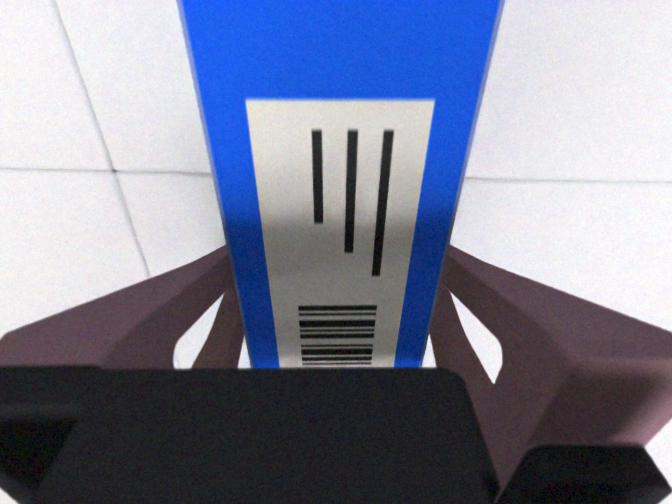

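>>> move(arm1={"joints":{"gripper_m":0.085}}, arm4={"joints":{"gripper_m":0.085}}, arm3={"target":[-0.172,-0.347,0.757,0,1,0,0],"speed":0.15}, cameras=[])

>>> move(arm1={"target":[-1.85,-0.035,0.735,0,-0.6947,0.7193,0],"speed":0.15}, arm4={"target":[1.973,-0.017,0.726,0,-0.7296,0.6839,0],"speed":0.15}, cameras=[])

Scene clock: 397.33 s.
Joint torques (N m): arm1=[0.62 -19.14 7.41 0.81 -0.03 0.02] | arm2=[-0.15 -9.88 8.09 0.21 0.03 -0.16] | arm3=[-1.44 -26.93 8.13 0.54 -0.27 -0.15] | arm4=[0.97 -17.32 9.13 0.77 -0.05 -0.03] | arm5=[-0.73 -6.77 6.86 -0.06 -0.11 0.02] | arm6=[-1.2 -7.36 8.18 -0.16 -0.03 -0.03] | arm7=[-0.32 1.49 10.45 1.55 -0.09 0.12] | arm8=[2.26 -8.18 9.51 -0.55 -0.05 -0.09]
Heat: arm1: hottest joint3_rad 37 °C; arm2: hottest joint3_rad 41 °C; arm3: hottest joint2_rad 35 °C; arm4: hottest joint3_rad 47 °C; arm5: hottest joint3_rad 38 °C; arm6: hottest joint3_rad 38 °C; arm7: hottest joint3_rad 50 °C; arm8: hottest joint3_rad 40 °C.
move: arm1 done; arm3 off_target; arm4 done
Joint velocities: within noise
arm1.joint_positions: joint1_rad=+1.521 joint2_rad=+2.212 joint3_rad=+1.809 joint4_rad=-1.145 joint5_rad=-0.005 joint6_rad=-0.445 gripper_m=+0.08489
arm1.joint_status: all done
arm1.hand: x=-1.8510 y=-0.0189 z=+0.7588 quat_wxyz=(-0.007, +0.697, -0.717, -0.001) (m; scene frame)
arm1.hand_target: x=-1.8503 y=-0.0223 z=+0.7432 quat_wxyz=(+0.000, +0.695, -0.719, +0.000) (m; scene frame)
arm1.hand_status: not commanded
arm2, arm5, arm6, arm7, arm8: as last shown
arm3.joint_positions: joint1_rad=+0.205 joint2_rad=+2.257 joint3_rad=+1.856 joint4_rad=-1.214 joint5_rad=-0.004 joint6_rad=-0.402 gripper_m=+0.09004
arm3.joint_status: not commanded
arm3.hand: x=-0.1667 y=-0.3536 z=+0.7357 quat_wxyz=(+0.008, +1.000, -0.002, +0.022) (m; scene frame)
arm3.hand_target: x=-0.1717 y=-0.3471 z=+0.7569 quat_wxyz=(+0.000, +1.000, +0.000, +0.000) (m; scene frame)
arm3.hand_status: off_target (0.023 m and 2.7 deg from the pose sent, 0.015 m and 2.1 deg at the start)
arm4.joint_positions: joint1_rad=+0.171 joint2_rad=+2.210 joint3_rad=+1.871 joint4_rad=-1.193 joint5_rad=+0.005 joint6_rad=-0.495 gripper_m=+0.08491
arm4.joint_status: all done
arm4.hand: x=+1.9798 y=-0.0061 z=+0.7651 quat_wxyz=(-0.012, +0.723, -0.690, -0.005) (m; scene frame)
arm4.hand_target: x=+1.9728 y=-0.0065 z=+0.7434 quat_wxyz=(+0.000, +0.730, -0.684, +0.000) (m; scene frame)
arm4.hand_status: not commanded
pictures: none
No camera images: "cameras" was empty.

Scene clock: 398.40 s.
Joint torques (N m): arm1=[0.44 -19.96 6.48 0.72 -0.07 -0.04] | arm2=[-0.15 -9.88 8.09 0.21 0.03 -0.16] | arm3=[-1.32 -26.93 8.12 0.54 -0.28 -0.15] | arm4=[0.32 -17.49 8.81 0.75 -0.06 -0.03] | arm5=[-0.97 -6.89 6.89 -0.24 -0.08 0.01] | arm6=[-1.2 -7.41 8.2 -0.17 -0.03 -0.03] | arm7=[-0.38 1.49 10.47 1.58 -0.08 0.11] | arm8=[2.08 -8 9.54 -0.53 -0.07 -0.1]
Heat: arm1: hottest joint3_rad 37 °C; arm2: hottest joint3_rad 41 °C; arm3: hottest joint2_rad 35 °C; arm4: hottest joint3_rad 47 °C; arm5: hottest joint3_rad 38 °C; arm6: hottest joint3_rad 38 °C; arm7: hottest joint3_rad 50 °C; arm8: hottest joint3_rad 40 °C.
move: arm1 off_target; arm4 off_target
Joint velocities: within noise
arm1.joint_positions: joint1_rad=+1.521 joint2_rad=+2.208 joint3_rad=+1.761 joint4_rad=-1.106 joint5_rad=-0.005 joint6_rad=-0.446 gripper_m=+0.08489
arm1.joint_status: not commanded
arm1.hand: x=-1.8549 y=-0.0272 z=+0.7446 quat_wxyz=(-0.005, +0.697, -0.717, -0.001) (m; scene frame)
arm1.hand_target: x=-1.8502 y=-0.0350 z=+0.7351 quat_wxyz=(+0.000, +0.695, -0.719, +0.000) (m; scene frame)
arm1.hand_status: off_target (0.013 m and 0.7 deg from the pose sent, 0.029 m and 1.0 deg at the start)
arm2, arm3, arm5, arm6, arm7, arm8: as last shown
arm4.joint_positions: joint1_rad=+0.171 joint2_rad=+2.210 joint3_rad=+1.813 joint4_rad=-1.139 joint5_rad=+0.005 joint6_rad=-0.501 gripper_m=+0.08491
arm4.joint_status: not commanded
arm4.hand: x=+1.9756 y=-0.0146 z=+0.7444 quat_wxyz=(-0.009, +0.726, -0.688, -0.004) (m; scene frame)
arm4.hand_target: x=+1.9727 y=-0.0174 z=+0.7262 quat_wxyz=(+0.000, +0.730, -0.684, +0.000) (m; scene frame)
arm4.hand_status: off_target (0.019 m and 1.3 deg from the pose sent, 0.041 m and 1.7 deg at the start)
pictures: none
No camera images: "cameras" was empty.

>>> move(arm1={"joints":{"gripper_m":0.052}}, arm4={"joints":{"gripper_m":0.052}}, arm3={"joints":{"gripper_m":0.052}}, cameras=[])

>>> move(arm1={"target":[-1.85,-0.035,0.89,0,-0.6947,0.7193,0],"speed":0.2}, arm4={"target":[1.973,-0.017,0.89,0,-0.7296,0.6839,0],"speed":0.2}, arm3={"target":[-0.172,-0.347,0.9,0,1,0,0],"speed":0.2}, cameras=["cam_arm3","arm3_cam_wrist"])

Scene clock: 413.30 s.
Joint torques (N m): arm1=[0.26 -20.07 6.6 0.7 -0.06 -0.04] | arm2=[-0.09 -9.88 8.09 0.21 0.03 -0.16] | arm3=[-1.2 -26.75 8.13 0.54 -0.26 -0.15] | arm4=[0.38 -17.49 8.81 0.76 -0.07 -0.03] | arm5=[-0.79 -6.65 6.89 -0.03 -0.11 0.02] | arm6=[-1.26 -7.3 8.18 -0.16 -0.02 -0.04] | arm7=[-0.26 1.61 10.45 1.63 -0.09 0.12] | arm8=[2.14 -7.94 9.46 -0.53 -0.06 -0.09]
Heat: arm1: hottest joint3_rad 37 °C; arm2: hottest joint3_rad 40 °C; arm3: hottest joint2_rad 38 °C; arm4: hottest joint3_rad 46 °C; arm5: hottest joint3_rad 38 °C; arm6: hottest joint3_rad 38 °C; arm7: hottest joint3_rad 50 °C; arm8: hottest joint3_rad 40 °C.
move: arm1 off_target; arm3 off_target; arm4 off_target
Joint velocities: within noise
arm1.joint_positions: joint1_rad=+1.520 joint2_rad=+2.208 joint3_rad=+1.761 joint4_rad=-1.106 joint5_rad=-0.005 joint6_rad=-0.446 gripper_m=+0.05944
arm1.joint_status: gripper_m off_target (ended at +0.05947, target +0.05200)
arm1.hand: x=-1.8542 y=-0.0275 z=+0.7447 quat_wxyz=(-0.005, +0.697, -0.717, -0.001) (m; scene frame)
arm1.hand_target: x=-1.8503 y=-0.0350 z=+0.7351 quat_wxyz=(+0.000, +0.695, -0.719, +0.000) (m; scene frame)
arm1.hand_status: not commanded
arm2, arm5, arm6, arm7, arm8: as last shown
arm3.joint_positions: joint1_rad=+0.205 joint2_rad=+2.257 joint3_rad=+1.856 joint4_rad=-1.214 joint5_rad=-0.004 joint6_rad=-0.402 gripper_m=+0.05870
arm3.joint_status: gripper_m off_target (ended at +0.05873, target +0.05200)
arm3.hand: x=-0.1667 y=-0.3536 z=+0.7357 quat_wxyz=(+0.008, +1.000, -0.002, +0.022) (m; scene frame)
arm3.hand_target: x=-0.1716 y=-0.3471 z=+0.7569 quat_wxyz=(+0.000, +1.000, +0.000, +0.000) (m; scene frame)
arm3.hand_status: not commanded
arm4.joint_positions: joint1_rad=+0.171 joint2_rad=+2.210 joint3_rad=+1.813 joint4_rad=-1.139 joint5_rad=+0.005 joint6_rad=-0.502 gripper_m=+0.05962
arm4.joint_status: gripper_m off_target (ended at +0.05965, target +0.05200)
arm4.hand: x=+1.9757 y=-0.0146 z=+0.7444 quat_wxyz=(-0.009, +0.726, -0.688, -0.004) (m; scene frame)
arm4.hand_target: x=+1.9727 y=-0.0174 z=+0.7262 quat_wxyz=(+0.000, +0.730, -0.684, +0.000) (m; scene frame)
arm4.hand_status: not commanded
pictures: none
No camera images: "cameras" was empty.

Scene clock: 414.97 s.
Joint torques (N m): arm1=[0.21 -18.61 12.16 -0.12 -0.04 -0.05] | arm2=[-0.15 -9.88 8.09 0.21 0.03 -0.17] | arm3=[-1.44 -25.23 14.35 -0.43 -0.26 -0.18] | arm4=[0.5 -17.85 14.42 -0.23 -0.07 -0.02] | arm5=[-0.38 -6.59 6.95 -0.16 -0.11 0.01] | arm6=[-1.2 -7.36 8.16 -0.16 -0.03 -0.03] | arm7=[-0.44 1.49 10.44 1.59 -0.09 0.11] | arm8=[2.26 -7.82 9.52 -0.54 -0.07 -0.08]
Heat: arm1: hottest joint3_rad 38 °C; arm2: hottest joint3_rad 40 °C; arm3: hottest joint2_rad 38 °C; arm4: hottest joint3_rad 46 °C; arm5: hottest joint3_rad 38 °C; arm6: hottest joint3_rad 38 °C; arm7: hottest joint3_rad 51 °C; arm8: hottest joint3_rad 40 °C.
move: arm1 off_target; arm3 off_target; arm4 off_target
Joint velocities: within noise
arm1.joint_positions: joint1_rad=+1.519 joint2_rad=+2.063 joint3_rad=+1.882 joint4_rad=-1.407 joint5_rad=-0.005 joint6_rad=-0.446 gripper_m=+0.05944
arm1.joint_status: not commanded
arm1.hand: x=-1.8629 y=-0.0428 z=+0.8788 quat_wxyz=(+0.012, +0.697, -0.717, +0.005) (m; scene frame)
arm1.hand_target: x=-1.8502 y=-0.0357 z=+0.8900 quat_wxyz=(+0.000, +0.695, -0.719, +0.000) (m; scene frame)
arm1.hand_status: off_target (0.019 m and 1.5 deg from the pose sent, 0.146 m and 0.7 deg at the start)
arm2.joint_positions: joint1_rad=-2.075 joint2_rad=+1.267 joint3_rad=+1.079 joint4_rad=-1.367 joint5_rad=+0.001 joint6_rad=+0.412 gripper_m=+0.08992
arm2.joint_status: not commanded
arm2.hand: x=-0.5301 y=-0.4845 z=+0.9922 quat_wxyz=(-0.007, -0.003, -1.000, -0.003) (m; scene frame)
arm2.hand_target: x=-0.5320 y=-0.4869 z=+0.9900 quat_wxyz=(+0.000, +0.000, -1.000, +0.000) (m; scene frame)
arm2.hand_status: not commanded
arm3.joint_positions: joint1_rad=+0.205 joint2_rad=+2.142 joint3_rad=+2.005 joint4_rad=-1.499 joint5_rad=-0.004 joint6_rad=-0.402 gripper_m=+0.05870
arm3.joint_status: not commanded
arm3.hand: x=-0.1590 y=-0.3580 z=+0.8644 quat_wxyz=(+0.012, +0.999, -0.002, +0.032) (m; scene frame)
arm3.hand_target: x=-0.1701 y=-0.3477 z=+0.9001 quat_wxyz=(-0.001, +1.000, +0.000, +0.000) (m; scene frame)
arm3.hand_status: off_target (0.039 m and 3.9 deg from the pose sent, 0.164 m and 2.7 deg at the start)
arm4.joint_positions: joint1_rad=+0.171 joint2_rad=+2.092 joint3_rad=+1.969 joint4_rad=-1.464 joint5_rad=+0.005 joint6_rad=-0.502 gripper_m=+0.05962
arm4.joint_status: not commanded
arm4.hand: x=+1.9692 y=-0.0300 z=+0.8770 quat_wxyz=(+0.015, +0.726, -0.688, +0.004) (m; scene frame)
arm4.hand_target: x=+1.9725 y=-0.0177 z=+0.8900 quat_wxyz=(+0.000, +0.730, -0.684, +0.000) (m; scene frame)
arm4.hand_status: off_target (0.019 m and 1.8 deg from the pose sent, 0.146 m and 1.3 deg at the start)
arm5.joint_positions: joint1_rad=+1.575 joint2_rad=+1.269 joint3_rad=+1.096 joint4_rad=-1.384 joint5_rad=+0.000 joint6_rad=-0.257 gripper_m=+0.08988
arm5.joint_status: not commanded
arm5.hand: x=+2.0739 y=+0.3008 z=+0.9885 quat_wxyz=(+0.003, +0.707, +0.707, -0.003) (m; scene frame)
arm5.hand_target: x=+2.0760 y=+0.3019 z=+0.9900 quat_wxyz=(+0.000, +0.707, +0.707, +0.000) (m; scene frame)
arm5.hand_status: not commanded
arm6.joint_positions: joint1_rad=-1.149 joint2_rad=+1.297 joint3_rad=+1.031 joint4_rad=-1.312 joint5_rad=+0.001 joint6_rad=-0.210 gripper_m=+0.08988
arm6.joint_status: not commanded
arm6.hand: x=+0.7812 y=+0.2836 z=+0.9844 quat_wxyz=(+0.003, -0.702, -0.712, -0.003) (m; scene frame)
arm6.hand_target: x=+0.7791 y=+0.2859 z=+0.9900 quat_wxyz=(+0.000, -0.707, -0.707, +0.000) (m; scene frame)
arm6.hand_status: not commanded
arm7: as last shown
arm8.joint_positions: joint1_rad=+0.323 joint2_rad=+1.254 joint3_rad=+1.172 joint4_rad=-1.474 joint5_rad=-0.001 joint6_rad=-0.274 gripper_m=+0.08993
arm8.joint_status: not commanded
arm8.hand: x=-1.7599 y=+0.3168 z=+0.9925 quat_wxyz=(-0.005, -0.710, -0.704, +0.007) (m; scene frame)
arm8.hand_target: x=-1.7580 y=+0.3200 z=+0.9900 quat_wxyz=(+0.000, -0.707, -0.707, +0.000) (m; scene frame)
arm8.hand_status: not commanded
pictures: arm3_cam_wrist, cam_arm3
camera_calibration:
arm3_cam_wrist: T_world_to_cam=[[0.00870489, 0.99987, -0.0135918, 0.369923], [0.773984, 0.00186915, 0.633202, -0.417805], [0.633145, -0.0160318, -0.773867, 0.88793], [0, 0, 0, 1]] pos_world=[-0.242035, -0.354858, 0.956723]

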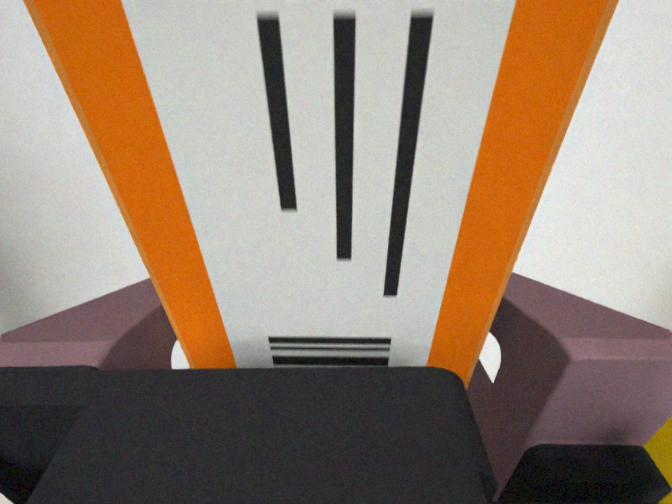

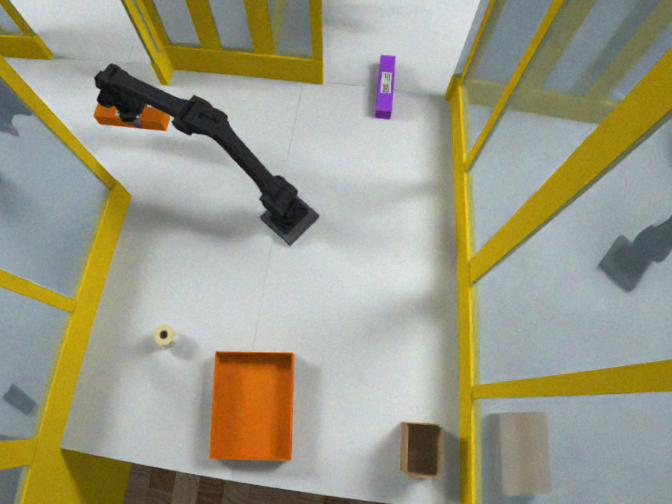

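>>> move(arm1={"target":[-1.995,-0.293,0.99,0,-0.6947,0.7193,0],"speed":0.3}, arm4={"target":[1.845,-0.299,0.99,0,-0.7296,0.6839,0],"speed":0.3}, arm3={"target":[0.111,-0.48,0.99,0,1,0,0],"speed":0.3}, arm7={"joints":{"joint1_rad":-1.007,"joint2_rad":1.28,"joint3_rad":1.16,"joint4_rad":-1.45,"joint5_rad":0,"joint6_rad":-0.075,"gripper_m":0.09}}, cameras=["cam_arm1","cam_arm4"])

>>> move(arm1={"joints":{"joint1_rad":-1.552,"joint6_rad":-0.054}}, arm4={"joints":{"joint1_rad":-1.878,"joint6_rad":0.03}}, arm3={"joints":{"joint1_rad":2.133,"joint6_rad":-0.171}}, cameras=["cam_arm1","cam_arm3","cam_arm4"])

Scene clock: 428.93 s.
Joint torques (N m): arm1=[1.26 -7.24 7.92 -0.09 -0.02 0.1] | arm2=[-0.09 -9.88 8.09 0.21 0.03 -0.16] | arm3=[0.21 -11.05 9.39 -0.31 -0.28 0.06] | arm4=[-0.85 -7.06 9.74 -0.17 -0.08 -0.03] | arm5=[-0.73 -6.53 6.94 -0.24 -0.05 0.01] | arm6=[-1.2 -7.3 8.2 -0.16 -0.04 -0.04] | arm7=[-0.91 -7.3 9.81 -0.24 0.03 0.2] | arm8=[2.14 -7.82 9.52 -0.51 -0.08 -0.09]
Heat: arm1: hottest joint3_rad 38 °C; arm2: hottest joint3_rad 40 °C; arm3: hottest joint2_rad 37 °C; arm4: hottest joint3_rad 50 °C; arm5: hottest joint3_rad 38 °C; arm6: hottest joint3_rad 38 °C; arm7: hottest joint3_rad 50 °C; arm8: hottest joint3_rad 40 °C.
move: arm1 done; arm3 done; arm4 done; arm7 done
Joint velocities: within noise
arm1.joint_positions: joint1_rad=+1.519 joint2_rad=+1.243 joint3_rad=+1.156 joint4_rad=-1.451 joint5_rad=-0.005 joint6_rad=-0.444 gripper_m=+0.05944
arm1.joint_status: not commanded
arm1.hand: x=-1.9910 y=-0.2897 z=+0.9954 quat_wxyz=(-0.013, +0.696, -0.718, -0.003) (m; scene frame)
arm1.hand_target: x=-1.9949 y=-0.2930 z=+0.9901 quat_wxyz=(+0.000, +0.695, -0.719, +0.000) (m; scene frame)
arm1.hand_status: done (0.008 m and 1.5 deg from the pose sent, 0.304 m and 1.5 deg at the start)
arm2, arm5, arm6, arm8: as last shown
arm3.joint_positions: joint1_rad=+0.205 joint2_rad=+1.261 joint3_rad=+1.180 joint4_rad=-1.488 joint5_rad=-0.004 joint6_rad=-0.402 gripper_m=+0.05870
arm3.joint_status: not commanded
arm3.hand: x=+0.1101 y=-0.4744 z=+0.9859 quat_wxyz=(-0.002, +1.000, -0.002, +0.001) (m; scene frame)
arm3.hand_target: x=+0.1111 y=-0.4799 z=+0.9900 quat_wxyz=(+0.000, +1.000, +0.000, +0.000) (m; scene frame)
arm3.hand_status: done (0.007 m and 0.3 deg from the pose sent, 0.322 m and 3.9 deg at the start)
arm4.joint_positions: joint1_rad=+0.171 joint2_rad=+1.236 joint3_rad=+1.182 joint4_rad=-1.485 joint5_rad=+0.005 joint6_rad=-0.514 gripper_m=+0.05962
arm4.joint_status: not commanded
arm4.hand: x=+1.8435 y=-0.2936 z=+0.9927 quat_wxyz=(-0.008, +0.730, -0.683, -0.003) (m; scene frame)
arm4.hand_target: x=+1.8449 y=-0.2990 z=+0.9901 quat_wxyz=(+0.000, +0.730, -0.684, +0.000) (m; scene frame)
arm4.hand_status: done (0.006 m and 1.0 deg from the pose sent, 0.317 m and 1.8 deg at the start)
arm7.joint_positions: joint1_rad=-1.001 joint2_rad=+1.269 joint3_rad=+1.164 joint4_rad=-1.440 joint5_rad=-0.002 joint6_rad=-0.084 gripper_m=+0.09010
arm7.joint_status: all done
arm7.hand: x=-0.4488 y=+0.2549 z=+1.0246 quat_wxyz=(-0.008, -0.702, -0.712, +0.008) (m; scene frame)
arm7.hand_target: x=-0.4511 y=+0.2576 z=+1.0195 quat_wxyz=(+0.001, -0.707, -0.707, +0.000) (m; scene frame)
arm7.hand_status: not commanded
pictures: cam_arm1, cam_arm4

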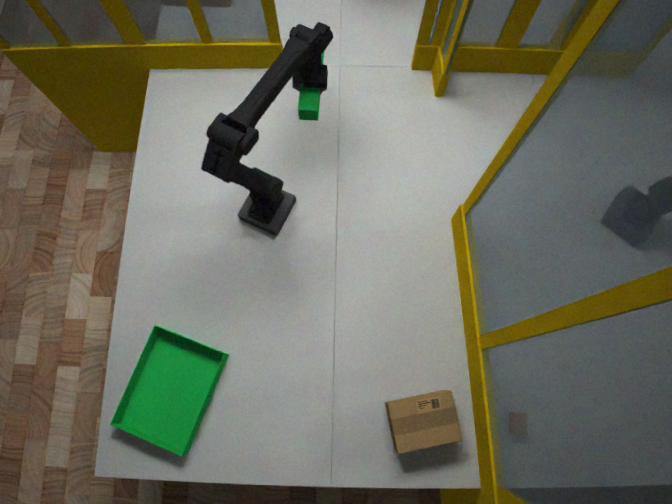

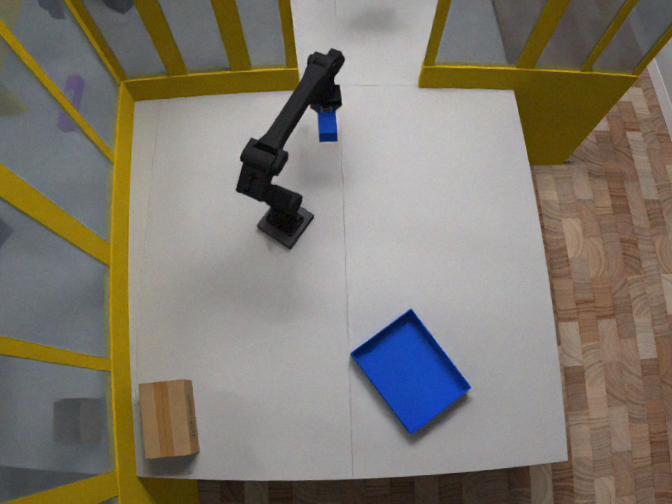

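Scene clock: 431.40 s.
Joint torques (N m): arm1=[0.73 -8.29 8.08 -0.1 0.02 0.07] | arm2=[-0.09 -9.88 8.09 0.21 0.03 -0.17] | arm3=[0.44 -11.11 9.39 -0.27 -0.19 0.13] | arm4=[-1.14 -6.89 9.8 -0.13 -0.03 0.11] | arm5=[-0.09 -6.59 6.91 -0.1 -0.08 0.03] | arm6=[-1.2 -7.36 8.18 -0.13 -0.03 -0.03] | arm7=[-0.85 -7.3 9.84 -0.25 0.01 0.2] | arm8=[2.14 -7.59 9.47 -0.44 -0.07 -0.08]
Heat: arm1: hottest joint3_rad 38 °C; arm2: hottest joint3_rad 40 °C; arm3: hottest joint2_rad 36 °C; arm4: hottest joint3_rad 50 °C; arm5: hottest joint3_rad 38 °C; arm6: hottest joint3_rad 38 °C; arm7: hottest joint3_rad 50 °C; arm8: hottest joint3_rad 40 °C.
move: arm1 done; arm3 done; arm4 done
Joint velocities: within noise
arm1.joint_positions: joint1_rad=-1.542 joint2_rad=+1.256 joint3_rad=+1.156 joint4_rad=-1.451 joint5_rad=-0.006 joint6_rad=-0.060 gripper_m=+0.05935
arm1.joint_status: all done
arm1.hand: x=-2.2877 y=-0.9310 z=+0.9967 quat_wxyz=(-0.013, -0.815, -0.580, +0.009) (m; scene frame)
arm1.hand_target: x=-2.2886 y=-0.9241 z=+0.9957 quat_wxyz=(-0.010, -0.820, -0.573, +0.003) (m; scene frame)
arm1.hand_status: not commanded
arm2, arm5, arm6, arm7, arm8: as last shown
arm3.joint_positions: joint1_rad=+2.120 joint2_rad=+1.261 joint3_rad=+1.180 joint4_rad=-1.488 joint5_rad=-0.006 joint6_rad=-0.187 gripper_m=+0.05868
arm3.joint_status: all done
arm3.hand: x=+0.4132 y=-0.9648 z=+0.9848 quat_wxyz=(+0.003, +0.661, +0.750, +0.005) (m; scene frame)
arm3.hand_target: x=+0.4180 y=-0.9621 z=+0.9889 quat_wxyz=(+0.004, +0.662, +0.749, +0.005) (m; scene frame)
arm3.hand_status: not commanded
arm4.joint_positions: joint1_rad=-1.868 joint2_rad=+1.236 joint3_rad=+1.182 joint4_rad=-1.485 joint5_rad=+0.006 joint6_rad=+0.022 gripper_m=+0.05957
arm4.joint_status: all done
arm4.hand: x=+1.9031 y=-0.8881 z=+0.9979 quat_wxyz=(-0.010, -0.452, -0.892, +0.016) (m; scene frame)
arm4.hand_target: x=+1.8975 y=-0.8871 z=+0.9952 quat_wxyz=(-0.002, -0.460, -0.888, +0.013) (m; scene frame)
arm4.hand_status: not commanded
pictures: cam_arm1, cam_arm3, cam_arm4

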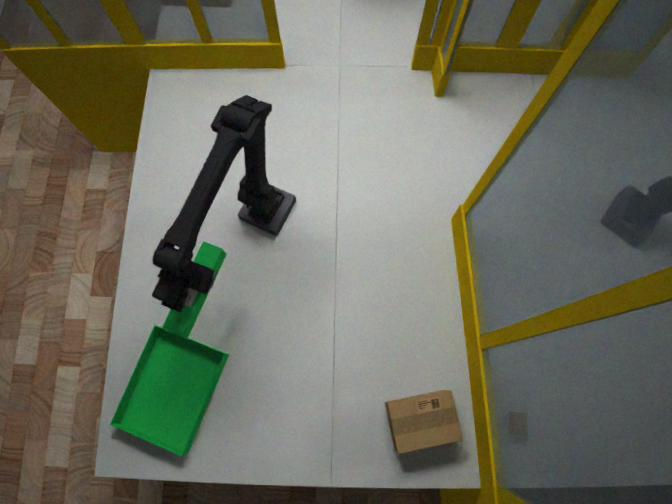

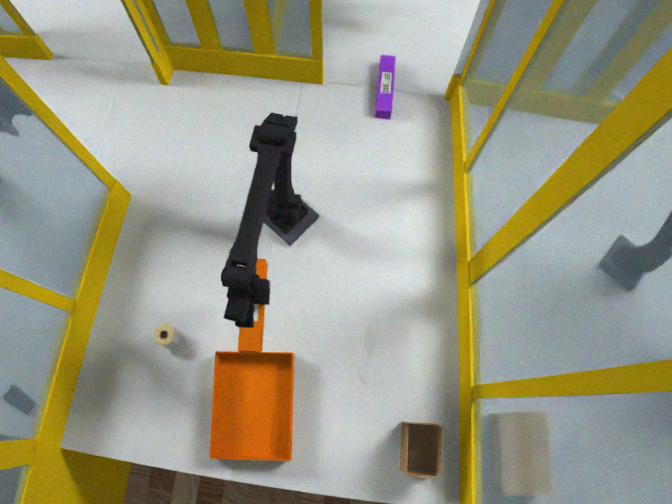

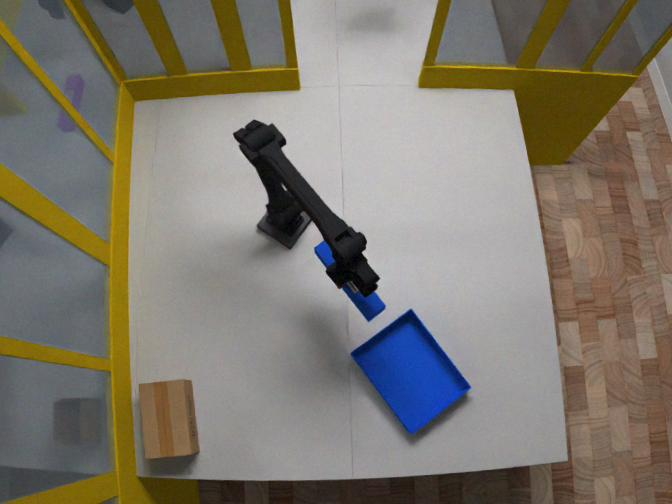

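>>> move(arm1={"target":[-2.421,-1.243,0.93,0,0.8192,0.5736,0],"speed":0.25}, arm4={"target":[2.122,-1.191,0.93,0,0.4617,0.887,0],"speed":0.25}, arm3={"target":[0.402,-1.3,0.94,0,0.6626,0.749,0],"speed":0.25}, cameras=["cam_arm1","cam_arm3","cam_arm4"])

Scene clock: 439.03 s.
Joint torques (N m): arm1=[1.38 -19.55 12.82 -0.12 0.19 0.07] | arm2=[-0.15 -9.88 8.1 0.21 0.03 -0.16] | arm3=[0.56 -23.88 14.39 -0.29 0.02 0.13] | arm4=[-1.85 -19.02 14.89 -0.14 -0.15 0.08] | arm5=[-0.15 -7 6.94 -0.01 -0.07 0.01] | arm6=[-1.2 -7.3 8.18 -0.16 -0.03 -0.04] | arm7=[-0.85 -7.18 9.84 -0.23 -0.01 0.2] | arm8=[2.26 -8.12 9.48 -0.5 -0.09 -0.08]
Heat: arm1: hottest joint3_rad 39 °C; arm2: hottest joint3_rad 40 °C; arm3: hottest joint2_rad 36 °C; arm4: hottest joint3_rad 50 °C; arm5: hottest joint3_rad 38 °C; arm6: hottest joint3_rad 38 °C; arm7: hottest joint3_rad 49 °C; arm8: hottest joint3_rad 39 °C.
move: arm1 off_target; arm3 off_target; arm4 off_target
Joint velocities: within noise
arm1.joint_positions: joint1_rad=-1.542 joint2_rad=+2.226 joint3_rad=+2.254 joint4_rad=-1.623 joint5_rad=+0.004 joint6_rad=-0.055 gripper_m=+0.05935
arm1.joint_status: not commanded
arm1.hand: x=-2.4152 y=-1.2338 z=+0.9259 quat_wxyz=(+0.003, -0.816, -0.578, -0.008) (m; scene frame)
arm1.hand_target: x=-2.4209 y=-1.2424 z=+0.9299 quat_wxyz=(+0.000, -0.819, -0.574, +0.001) (m; scene frame)
arm1.hand_status: off_target (0.012 m and 1.1 deg from the pose sent, 0.346 m and 2.0 deg at the start)
arm2, arm5, arm6, arm7, arm8: as last shown
arm3.joint_positions: joint1_rad=+2.124 joint2_rad=+2.211 joint3_rad=+2.284 joint4_rad=-1.672 joint5_rad=+0.001 joint6_rad=-0.183 gripper_m=+0.05868
arm3.joint_status: not commanded
arm3.hand: x=+0.3948 y=-1.2882 z=+0.9232 quat_wxyz=(-0.009, +0.661, +0.750, +0.015) (m; scene frame)
arm3.hand_target: x=+0.4022 y=-1.2989 z=+0.9400 quat_wxyz=(+0.002, +0.662, +0.749, -0.002) (m; scene frame)
arm3.hand_status: off_target (0.022 m and 2.0 deg from the pose sent, 0.338 m and 0.7 deg at the start; a joint's target at an end of its range on 19 of 81 steps)
arm4.joint_positions: joint1_rad=-1.872 joint2_rad=+2.316 joint3_rad=+2.460 joint4_rad=-1.684 joint5_rad=-0.013 joint6_rad=+0.022 gripper_m=+0.05957
arm4.joint_status: not commanded
arm4.hand: x=+2.1238 y=-1.1769 z=+0.9257 quat_wxyz=(-0.014, -0.454, -0.891, +0.008) (m; scene frame)
arm4.hand_target: x=+2.1213 y=-1.1900 z=+0.9296 quat_wxyz=(-0.023, -0.461, -0.887, +0.011) (m; scene frame)
arm4.hand_status: off_target (0.015 m and 2.1 deg from the pose sent, 0.380 m and 2.5 deg at the start; a joint's target at an end of its range on 28 of 81 steps)
arm6.hand: x=+0.7812 y=+0.2835 z=+0.9844 quat_wxyz=(+0.002, -0.702, -0.712, -0.003) (m; scene frame)
pictures: cam_arm1, cam_arm3, cam_arm4

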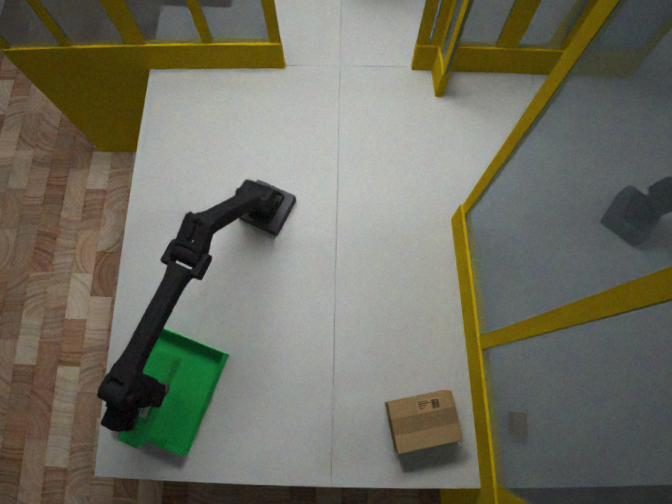

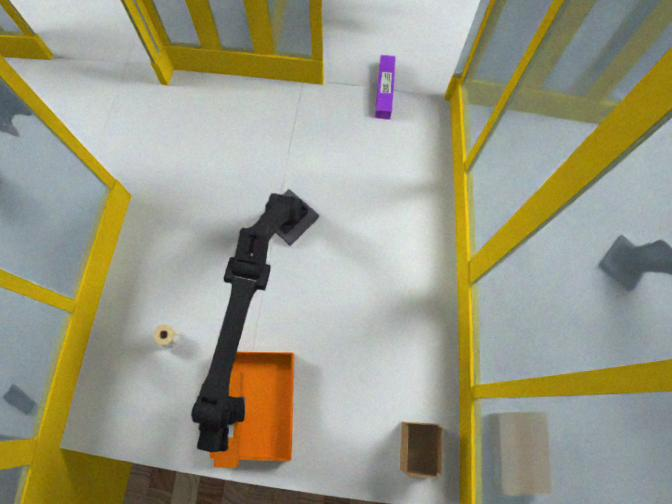

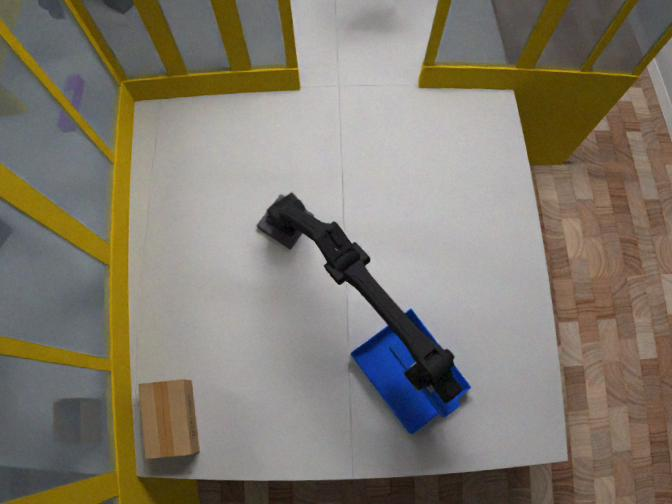

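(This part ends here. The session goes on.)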